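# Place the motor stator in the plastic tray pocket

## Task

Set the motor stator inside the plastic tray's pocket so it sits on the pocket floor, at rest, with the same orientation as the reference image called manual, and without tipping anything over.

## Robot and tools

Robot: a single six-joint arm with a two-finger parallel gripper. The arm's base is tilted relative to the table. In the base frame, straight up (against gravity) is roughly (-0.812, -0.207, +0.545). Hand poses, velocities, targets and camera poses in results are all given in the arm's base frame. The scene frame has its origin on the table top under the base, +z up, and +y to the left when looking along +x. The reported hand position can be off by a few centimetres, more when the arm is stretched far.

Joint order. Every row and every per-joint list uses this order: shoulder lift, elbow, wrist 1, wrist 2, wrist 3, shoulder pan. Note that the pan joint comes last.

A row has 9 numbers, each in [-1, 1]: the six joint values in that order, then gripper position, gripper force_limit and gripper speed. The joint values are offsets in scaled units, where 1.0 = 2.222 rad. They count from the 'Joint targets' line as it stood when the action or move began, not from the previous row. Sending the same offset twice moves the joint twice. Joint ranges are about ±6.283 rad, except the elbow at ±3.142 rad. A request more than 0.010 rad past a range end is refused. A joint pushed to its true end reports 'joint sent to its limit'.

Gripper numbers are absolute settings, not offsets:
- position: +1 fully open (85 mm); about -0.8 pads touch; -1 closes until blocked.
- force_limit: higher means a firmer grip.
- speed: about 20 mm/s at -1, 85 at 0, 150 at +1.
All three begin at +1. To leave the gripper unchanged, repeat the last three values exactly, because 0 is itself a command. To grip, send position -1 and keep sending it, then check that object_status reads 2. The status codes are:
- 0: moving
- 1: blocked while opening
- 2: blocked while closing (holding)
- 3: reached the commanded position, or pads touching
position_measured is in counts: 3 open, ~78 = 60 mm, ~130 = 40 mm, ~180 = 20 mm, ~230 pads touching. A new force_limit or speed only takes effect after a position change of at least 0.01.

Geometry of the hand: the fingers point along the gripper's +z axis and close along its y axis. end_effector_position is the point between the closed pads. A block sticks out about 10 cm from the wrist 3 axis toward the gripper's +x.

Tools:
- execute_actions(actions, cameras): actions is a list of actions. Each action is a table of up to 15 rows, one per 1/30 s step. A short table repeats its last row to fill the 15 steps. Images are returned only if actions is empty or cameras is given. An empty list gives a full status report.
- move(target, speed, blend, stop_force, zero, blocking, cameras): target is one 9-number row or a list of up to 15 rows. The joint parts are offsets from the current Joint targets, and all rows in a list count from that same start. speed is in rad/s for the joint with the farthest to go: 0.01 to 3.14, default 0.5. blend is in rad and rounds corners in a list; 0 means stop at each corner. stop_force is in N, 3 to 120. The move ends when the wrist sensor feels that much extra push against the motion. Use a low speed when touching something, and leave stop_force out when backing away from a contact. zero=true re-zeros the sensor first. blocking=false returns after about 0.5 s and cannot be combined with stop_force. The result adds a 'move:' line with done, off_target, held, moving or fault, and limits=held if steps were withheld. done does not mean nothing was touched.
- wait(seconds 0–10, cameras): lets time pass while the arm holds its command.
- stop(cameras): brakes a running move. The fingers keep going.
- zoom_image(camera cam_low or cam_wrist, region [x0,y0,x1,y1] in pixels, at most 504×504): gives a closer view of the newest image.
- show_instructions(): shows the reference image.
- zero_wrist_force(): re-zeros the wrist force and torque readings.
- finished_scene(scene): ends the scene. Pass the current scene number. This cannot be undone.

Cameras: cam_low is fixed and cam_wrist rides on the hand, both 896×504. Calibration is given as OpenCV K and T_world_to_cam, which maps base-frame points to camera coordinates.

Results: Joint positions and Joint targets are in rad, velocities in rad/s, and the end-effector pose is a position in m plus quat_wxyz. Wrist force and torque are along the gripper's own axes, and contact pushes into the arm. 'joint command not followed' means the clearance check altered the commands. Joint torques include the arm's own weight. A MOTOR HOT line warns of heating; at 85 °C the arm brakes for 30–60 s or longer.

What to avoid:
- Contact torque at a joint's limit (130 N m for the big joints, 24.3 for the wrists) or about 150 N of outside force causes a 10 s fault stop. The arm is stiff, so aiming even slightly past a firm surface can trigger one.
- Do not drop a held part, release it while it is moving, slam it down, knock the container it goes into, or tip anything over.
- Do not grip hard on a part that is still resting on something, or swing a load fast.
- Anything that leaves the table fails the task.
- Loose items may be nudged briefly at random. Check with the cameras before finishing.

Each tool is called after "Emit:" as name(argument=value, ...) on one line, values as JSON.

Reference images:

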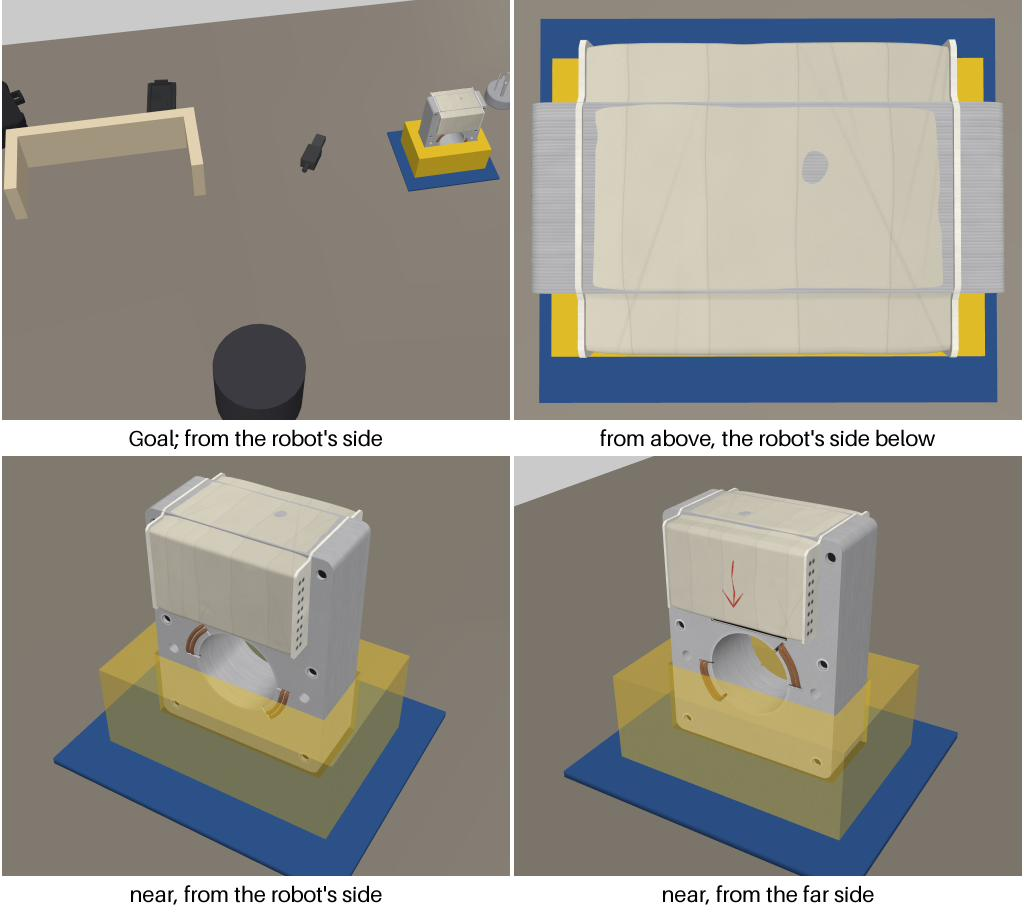

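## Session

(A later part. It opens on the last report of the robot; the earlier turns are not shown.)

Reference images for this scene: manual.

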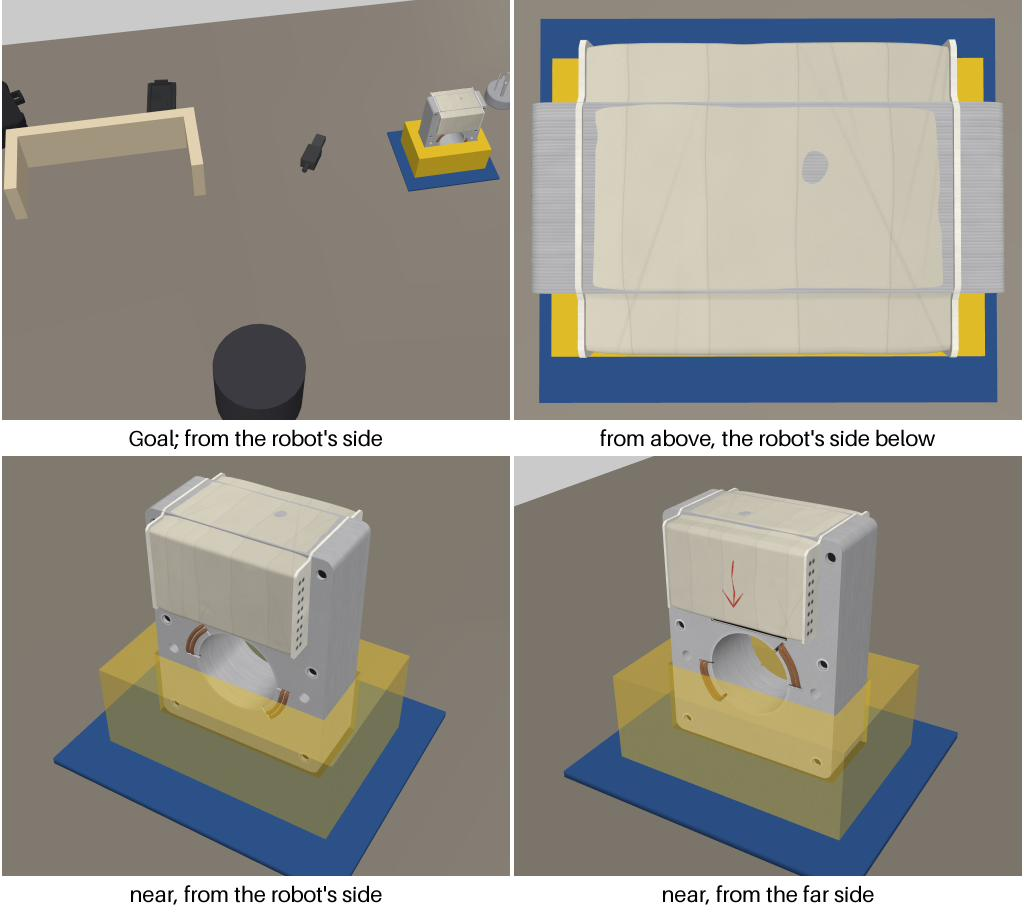

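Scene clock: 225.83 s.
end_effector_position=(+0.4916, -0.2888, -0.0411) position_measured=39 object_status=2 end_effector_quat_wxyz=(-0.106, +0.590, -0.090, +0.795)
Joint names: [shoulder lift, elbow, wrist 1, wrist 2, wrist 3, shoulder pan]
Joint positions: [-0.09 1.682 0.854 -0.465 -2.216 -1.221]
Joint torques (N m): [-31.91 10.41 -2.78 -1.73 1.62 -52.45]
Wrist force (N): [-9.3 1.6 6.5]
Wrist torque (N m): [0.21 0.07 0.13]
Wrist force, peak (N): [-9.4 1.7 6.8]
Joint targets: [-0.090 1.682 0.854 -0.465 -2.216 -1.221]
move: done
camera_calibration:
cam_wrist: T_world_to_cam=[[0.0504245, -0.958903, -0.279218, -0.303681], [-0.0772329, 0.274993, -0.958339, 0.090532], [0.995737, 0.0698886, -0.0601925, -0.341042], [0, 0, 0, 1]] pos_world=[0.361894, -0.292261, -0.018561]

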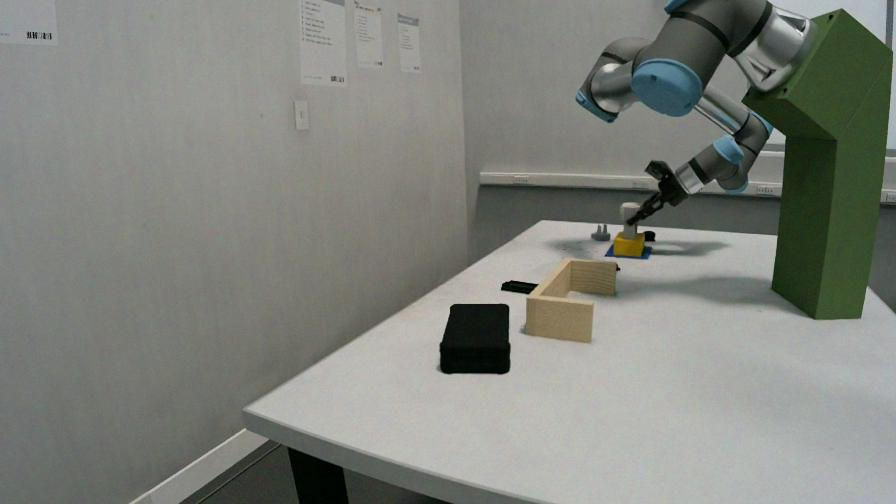

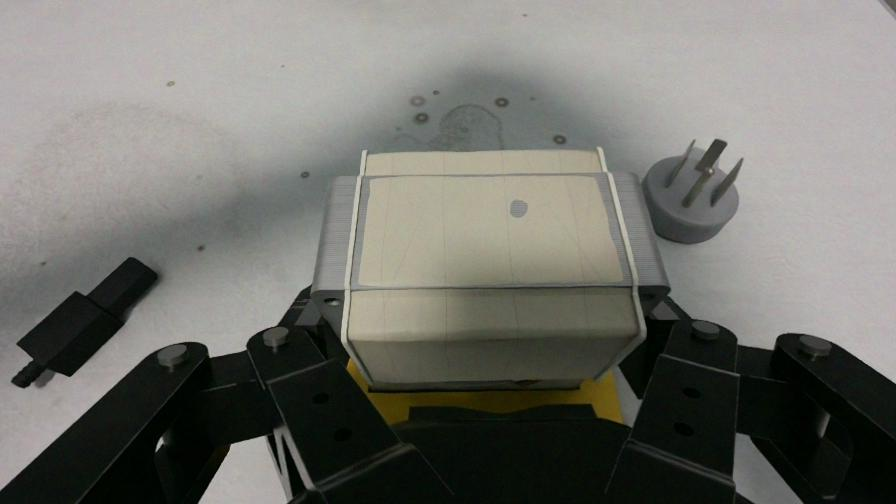

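Emit:
move(target=[0.00718,-0.00767,0.0133,-0.00745,-0.0142,0.00984,-1,0.1,-1], speed=0.02, stop_force=10, cameras=["cam_low","cam_wrist"])

Emit:
zoom_image(camera="cam_wrist", region=[340, 360, 480, 430])

Emit:
zoom_image(camera="cam_wrist", region=[480, 360, 620, 430])

Scene clock: 229.30 s.
end_effector_position=(+0.4990, -0.2863, -0.0463) position_measured=39 object_status=2 end_effector_quat_wxyz=(-0.106, +0.590, -0.090, +0.795)
Joint names: [shoulder lift, elbow, wrist 1, wrist 2, wrist 3, shoulder pan]
Joint positions: [-0.074 1.665 0.884 -0.482 -2.248 -1.199]
Joint torques (N m): [-30.51 9.74 -2.57 -1.98 1.33 -48.78]
Wrist force (N): [-9.0 1.5 6.6]
Wrist torque (N m): [0.20 0.02 0.13]
Wrist force, peak (N): [-9.4 1.6 6.5]
Joint targets: [-0.074 1.665 0.884 -0.482 -2.248 -1.199]
move: done
camera_calibration:
cam_wrist: T_world_to_cam=[[0.0500996, -0.958879, -0.279357, -0.303052], [-0.0779874, 0.275098, -0.958248, 0.0858684], [0.995695, 0.0697941, -0.0609982, -0.348914], [0, 0, 0, 1]] pos_world=[0.369292, -0.289861, -0.0236596]

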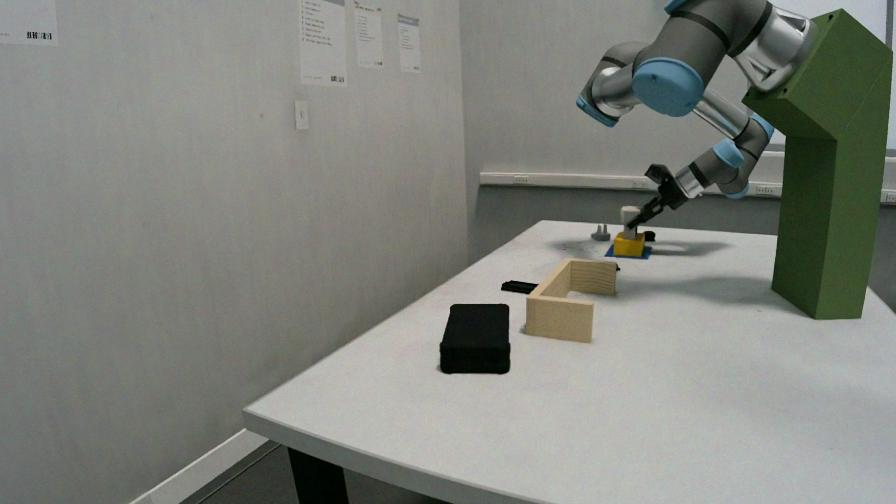

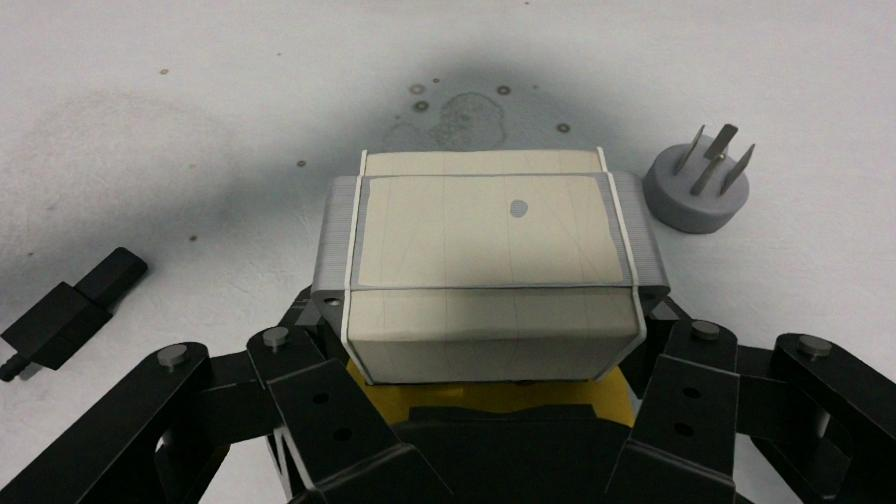

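Scaled by 3.600.

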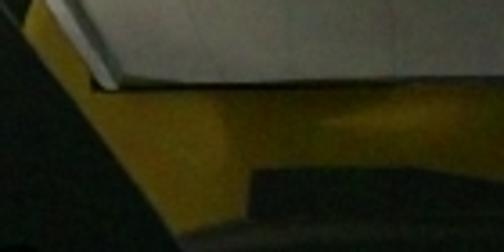

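Scaled by 3.600.

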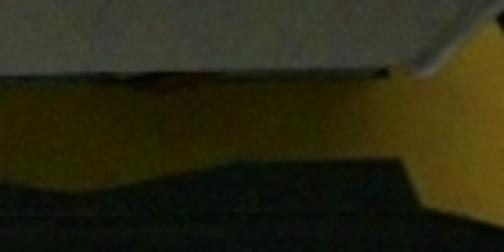

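Emit:
move(target=[0.0063,-0.007,0.0109,-0.0069,-0.0117,0.0088,-1,0.1,-1], speed=0.02, stop_force=8, cameras=["cam_low","cam_wrist"])

Emit:
zoom_image(camera="cam_low", region=[608, 202, 656, 260])

Scene clock: 232.53 s.
end_effector_position=(+0.5055, -0.2839, -0.0509) position_measured=39 object_status=2 end_effector_quat_wxyz=(-0.106, +0.590, -0.090, +0.795)
Joint names: [shoulder lift, elbow, wrist 1, wrist 2, wrist 3, shoulder pan]
Joint positions: [-0.06 1.649 0.908 -0.497 -2.274 -1.18]
Joint torques (N m): [-30.78 9.56 -2.89 -1.7 1.26 -50.96]
Wrist force (N): [-8.5 1.4 7.0]
Wrist torque (N m): [0.22 0.02 0.12]
Wrist force, peak (N): [-9.3 1.6 6.5]
Joint targets: [-0.060 1.649 0.908 -0.497 -2.274 -1.180]
move: done
camera_calibration:
cam_wrist: T_world_to_cam=[[0.0500474, -0.958996, -0.278966, -0.302275], [-0.0782476, 0.274693, -0.958343, 0.0812653], [0.995677, 0.069791, -0.0612915, -0.355943], [0, 0, 0, 1]] pos_world=[0.375891, -0.287362, -0.0282607]

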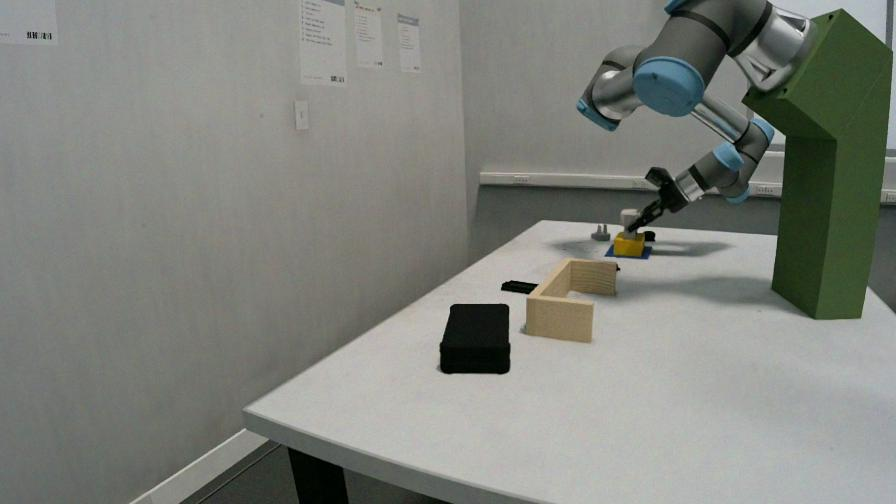

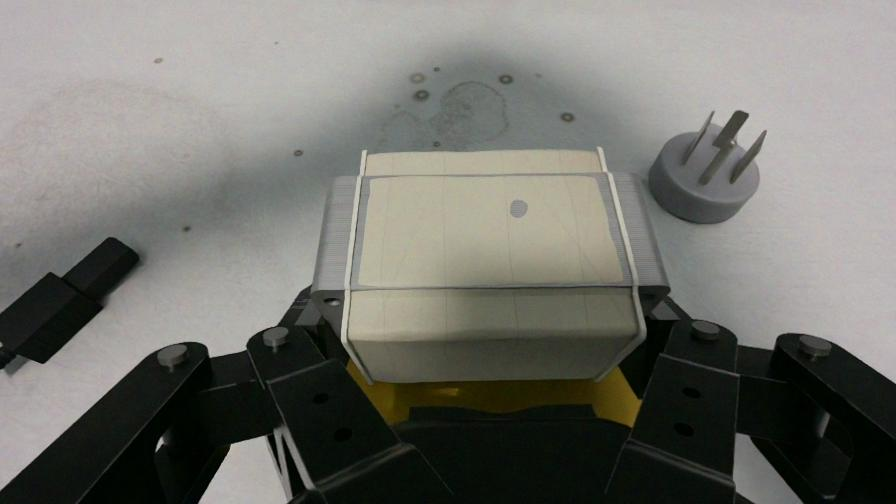

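Scaled by 8.690.

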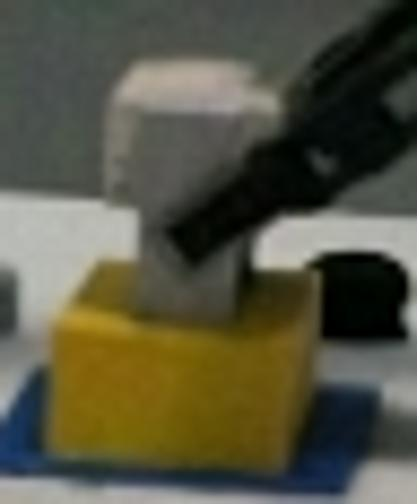

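Emit:
move(target=[0.0063,-0.007,0.0102,-0.007,-0.0108,0.0087,-1,0.1,-1], speed=0.015, stop_force=8, cameras=["cam_low","cam_wrist"])

Emit:
zoom_image(camera="cam_low", region=[608, 202, 656, 260])

Scene clock: 234.80 s.
end_effector_position=(+0.5060, -0.2838, -0.0512) position_measured=39 object_status=2 end_effector_quat_wxyz=(-0.106, +0.590, -0.090, +0.795)
Joint names: [shoulder lift, elbow, wrist 1, wrist 2, wrist 3, shoulder pan]
Joint positions: [-0.059 1.648 0.91 -0.498 -2.276 -1.178]
Joint torques (N m): [-34.95 10.86 -2.66 -1.12 1.56 -50.5]
Wrist force (N): [-2.2 -0.7 1.4]
Wrist torque (N m): [0.39 -0.20 0.33]
Wrist force, peak (N): [-9.0 1.2 7.0]
Joint targets: [-0.059 1.648 0.910 -0.499 -2.276 -1.178]
move: contact; the wrist 3 is farthest, 0.022 rad from its target
camera_calibration:
cam_wrist: T_world_to_cam=[[0.0498721, -0.959063, -0.278766, -0.302236], [-0.0781802, 0.274508, -0.958401, 0.0809087], [0.995691, 0.0695914, -0.0612895, -0.356529], [0, 0, 0, 1]] pos_world=[0.376391, -0.287262, -0.0285614]

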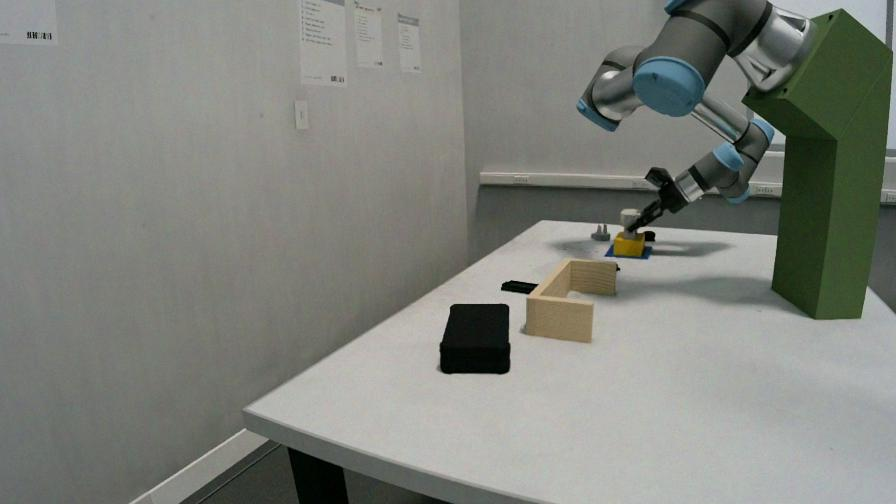

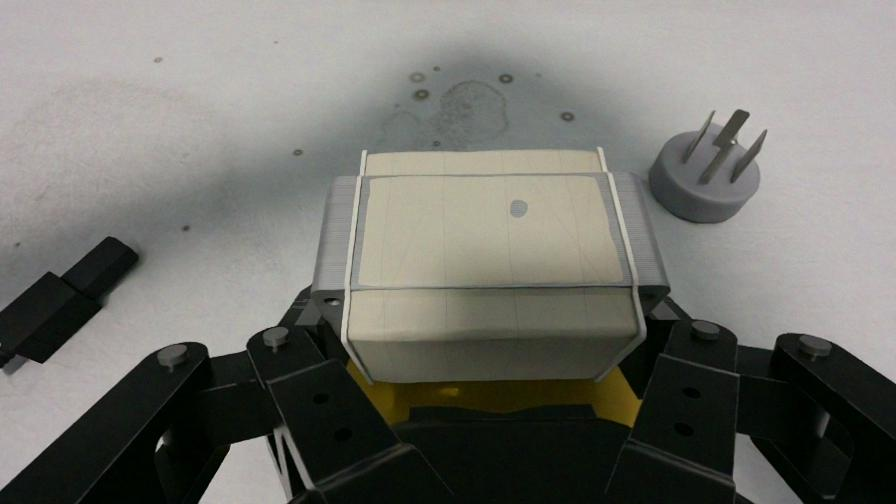

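Scaled by 8.690.

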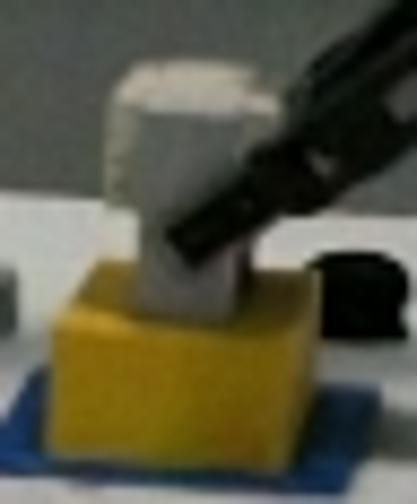

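Emit:
execute_actions(actions=[[[0,0,0,0,0,0,1,0.1,-1]]], cameras=["cam_low","cam_wrist"])

Emit:
zoom_image(camera="cam_low", region=[608, 202, 656, 260])

Emit:
zoom_image(camera="cam_wrist", region=[300, 130, 700, 430])

Scene clock: 237.53 s.
end_effector_position=(+0.5060, -0.2838, -0.0512) position_measured=3 object_status=0 end_effector_quat_wxyz=(-0.106, +0.590, -0.090, +0.795)
Joint names: [shoulder lift, elbow, wrist 1, wrist 2, wrist 3, shoulder pan]
Joint positions: [-0.059 1.648 0.91 -0.499 -2.276 -1.178]
Joint torques (N m): [-24.83 11.31 -2.05 -0.83 1.65 -34.48]
Wrist force (N): [0.9 1.3 -0.2]
Wrist torque (N m): [0.18 -0.13 0.08]
Wrist force, peak (N): [-2.9 1.0 3.3]
Joint targets: [-0.059 1.648 0.910 -0.499 -2.276 -1.178]
Step readings (joint positions):
0: [-0.059 1.648 0.910 -0.498 -2.276 -1.178]
1: [-0.059 1.648 0.910 -0.498 -2.276 -1.178]
2: [-0.059 1.648 0.910 -0.498 -2.276 -1.178]
4: [-0.059 1.648 0.910 -0.499 -2.276 -1.178]
8: [-0.059 1.648 0.910 -0.499 -2.276 -1.178]
15: [-0.059 1.648 0.910 -0.499 -2.276 -1.178]
camera_calibration:
cam_wrist: T_world_to_cam=[[0.0498007, -0.959078, -0.27873, -0.302207], [-0.0780475, 0.274485, -0.958419, 0.0808439], [0.995705, 0.0694841, -0.0611841, -0.356463], [0, 0, 0, 1]] pos_world=[0.376292, -0.287262, -0.0285617]

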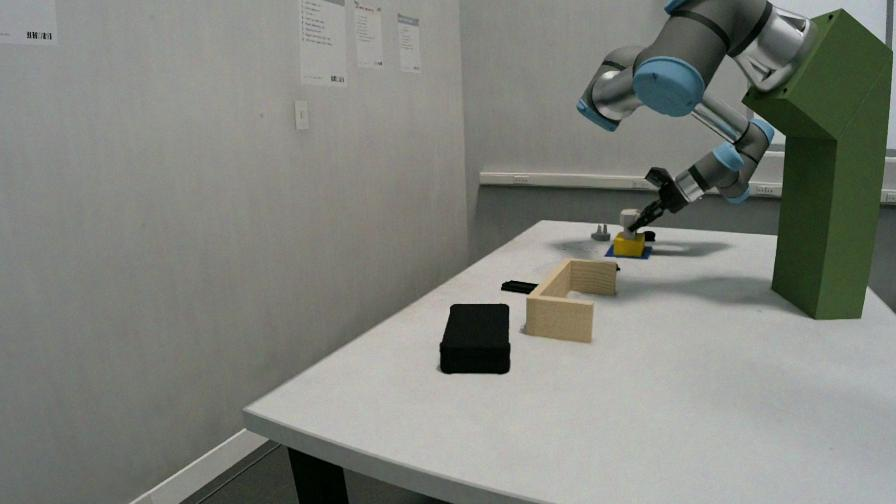

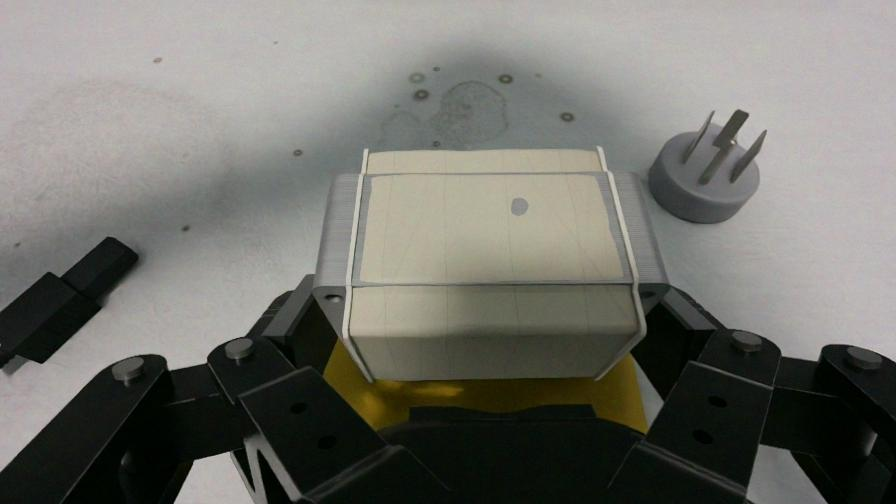

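Scaled by 8.690.

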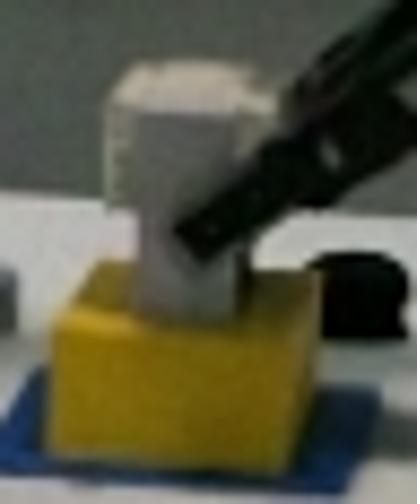

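Scaled by 1.260.

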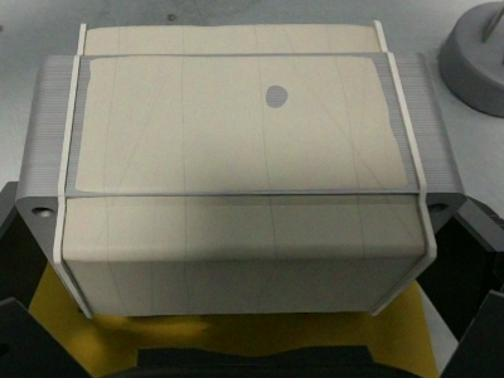

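Emit:
move(target=[[0.0040,0.0086,-0.0469,0.0227,0.0391,-0.0287,1,0.1,-1],[0.0035,0.0191,-0.1084,0.0438,0.0954,-0.0596,1,0.1,-1],[-0.0107,0.0457,-0.2751,0.0811,0.2599,-0.1279,1,0.1,-1]], speed=0.3, blend=[0.03,0.03,0], cameras=["cam_low","cam_wrist"])

Emit:
zoom_image(camera="cam_low", region=[608, 202, 656, 260])

Emit:
zoom_image(camera="cam_wrist", region=[250, 130, 700, 480])

Scene clock: 243.77 s.
end_effector_position=(+0.4102, -0.2822, -0.0802) position_measured=3 object_status=3 end_effector_quat_wxyz=(-0.107, +0.589, -0.090, +0.796)
Joint names: [shoulder lift, elbow, wrist 1, wrist 2, wrist 3, shoulder pan]
Joint positions: [-0.083 1.75 0.299 -0.318 -1.699 -1.463]
Joint torques (N m): [-15.11 -9.28 2.4 -4.08 0.32 -27.21]
Wrist force (N): [0.8 1.5 -0.3]
Wrist torque (N m): [0.21 -0.11 0.12]
Wrist force, peak (N): [0.7 1.8 -1.0]
Joint targets: [-0.083 1.749 0.299 -0.318 -1.698 -1.463]
move: done
camera_calibration:
cam_wrist: T_world_to_cam=[[0.0515472, -0.958608, -0.280025, -0.304688], [-0.0760713, 0.275814, -0.958196, 0.0447407], [0.995769, 0.0706942, -0.0587051, -0.262497], [0, 0, 0, 1]] pos_world=[0.280495, -0.285859, -0.0578596]

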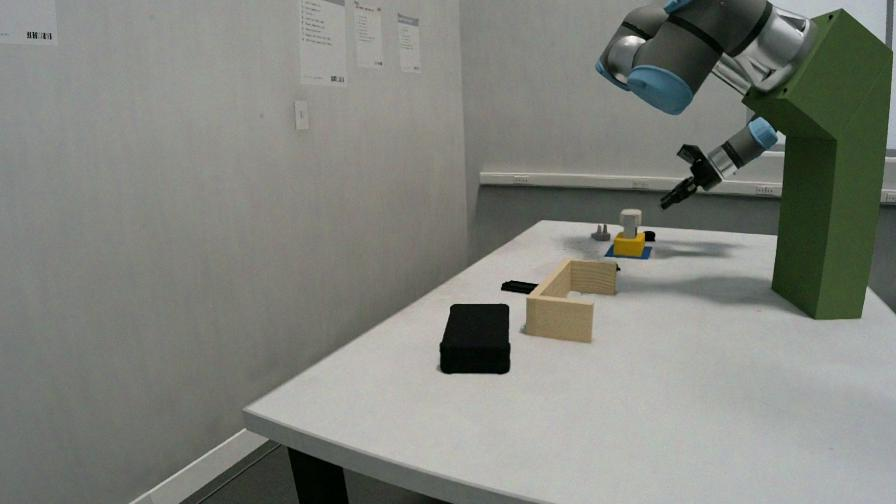

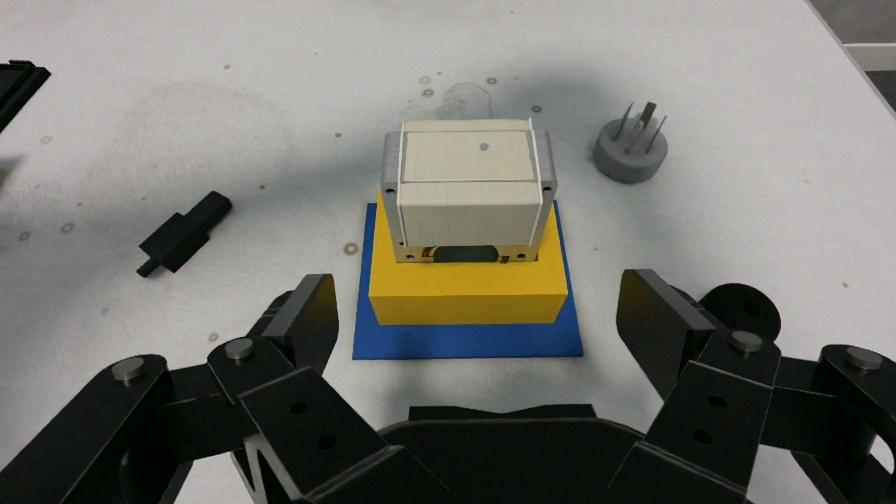

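Scaled by 8.690.

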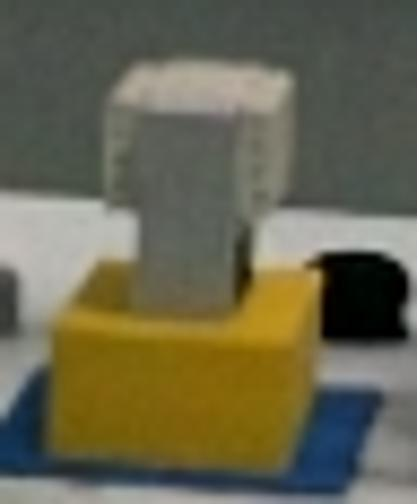

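Scaled by 1.120.

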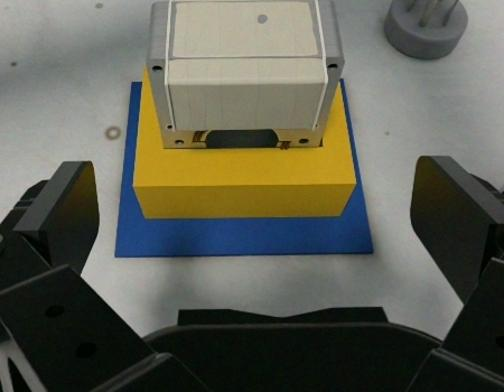

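Emit:
finished_scene(scene=1)

The scene is finished: the task was done.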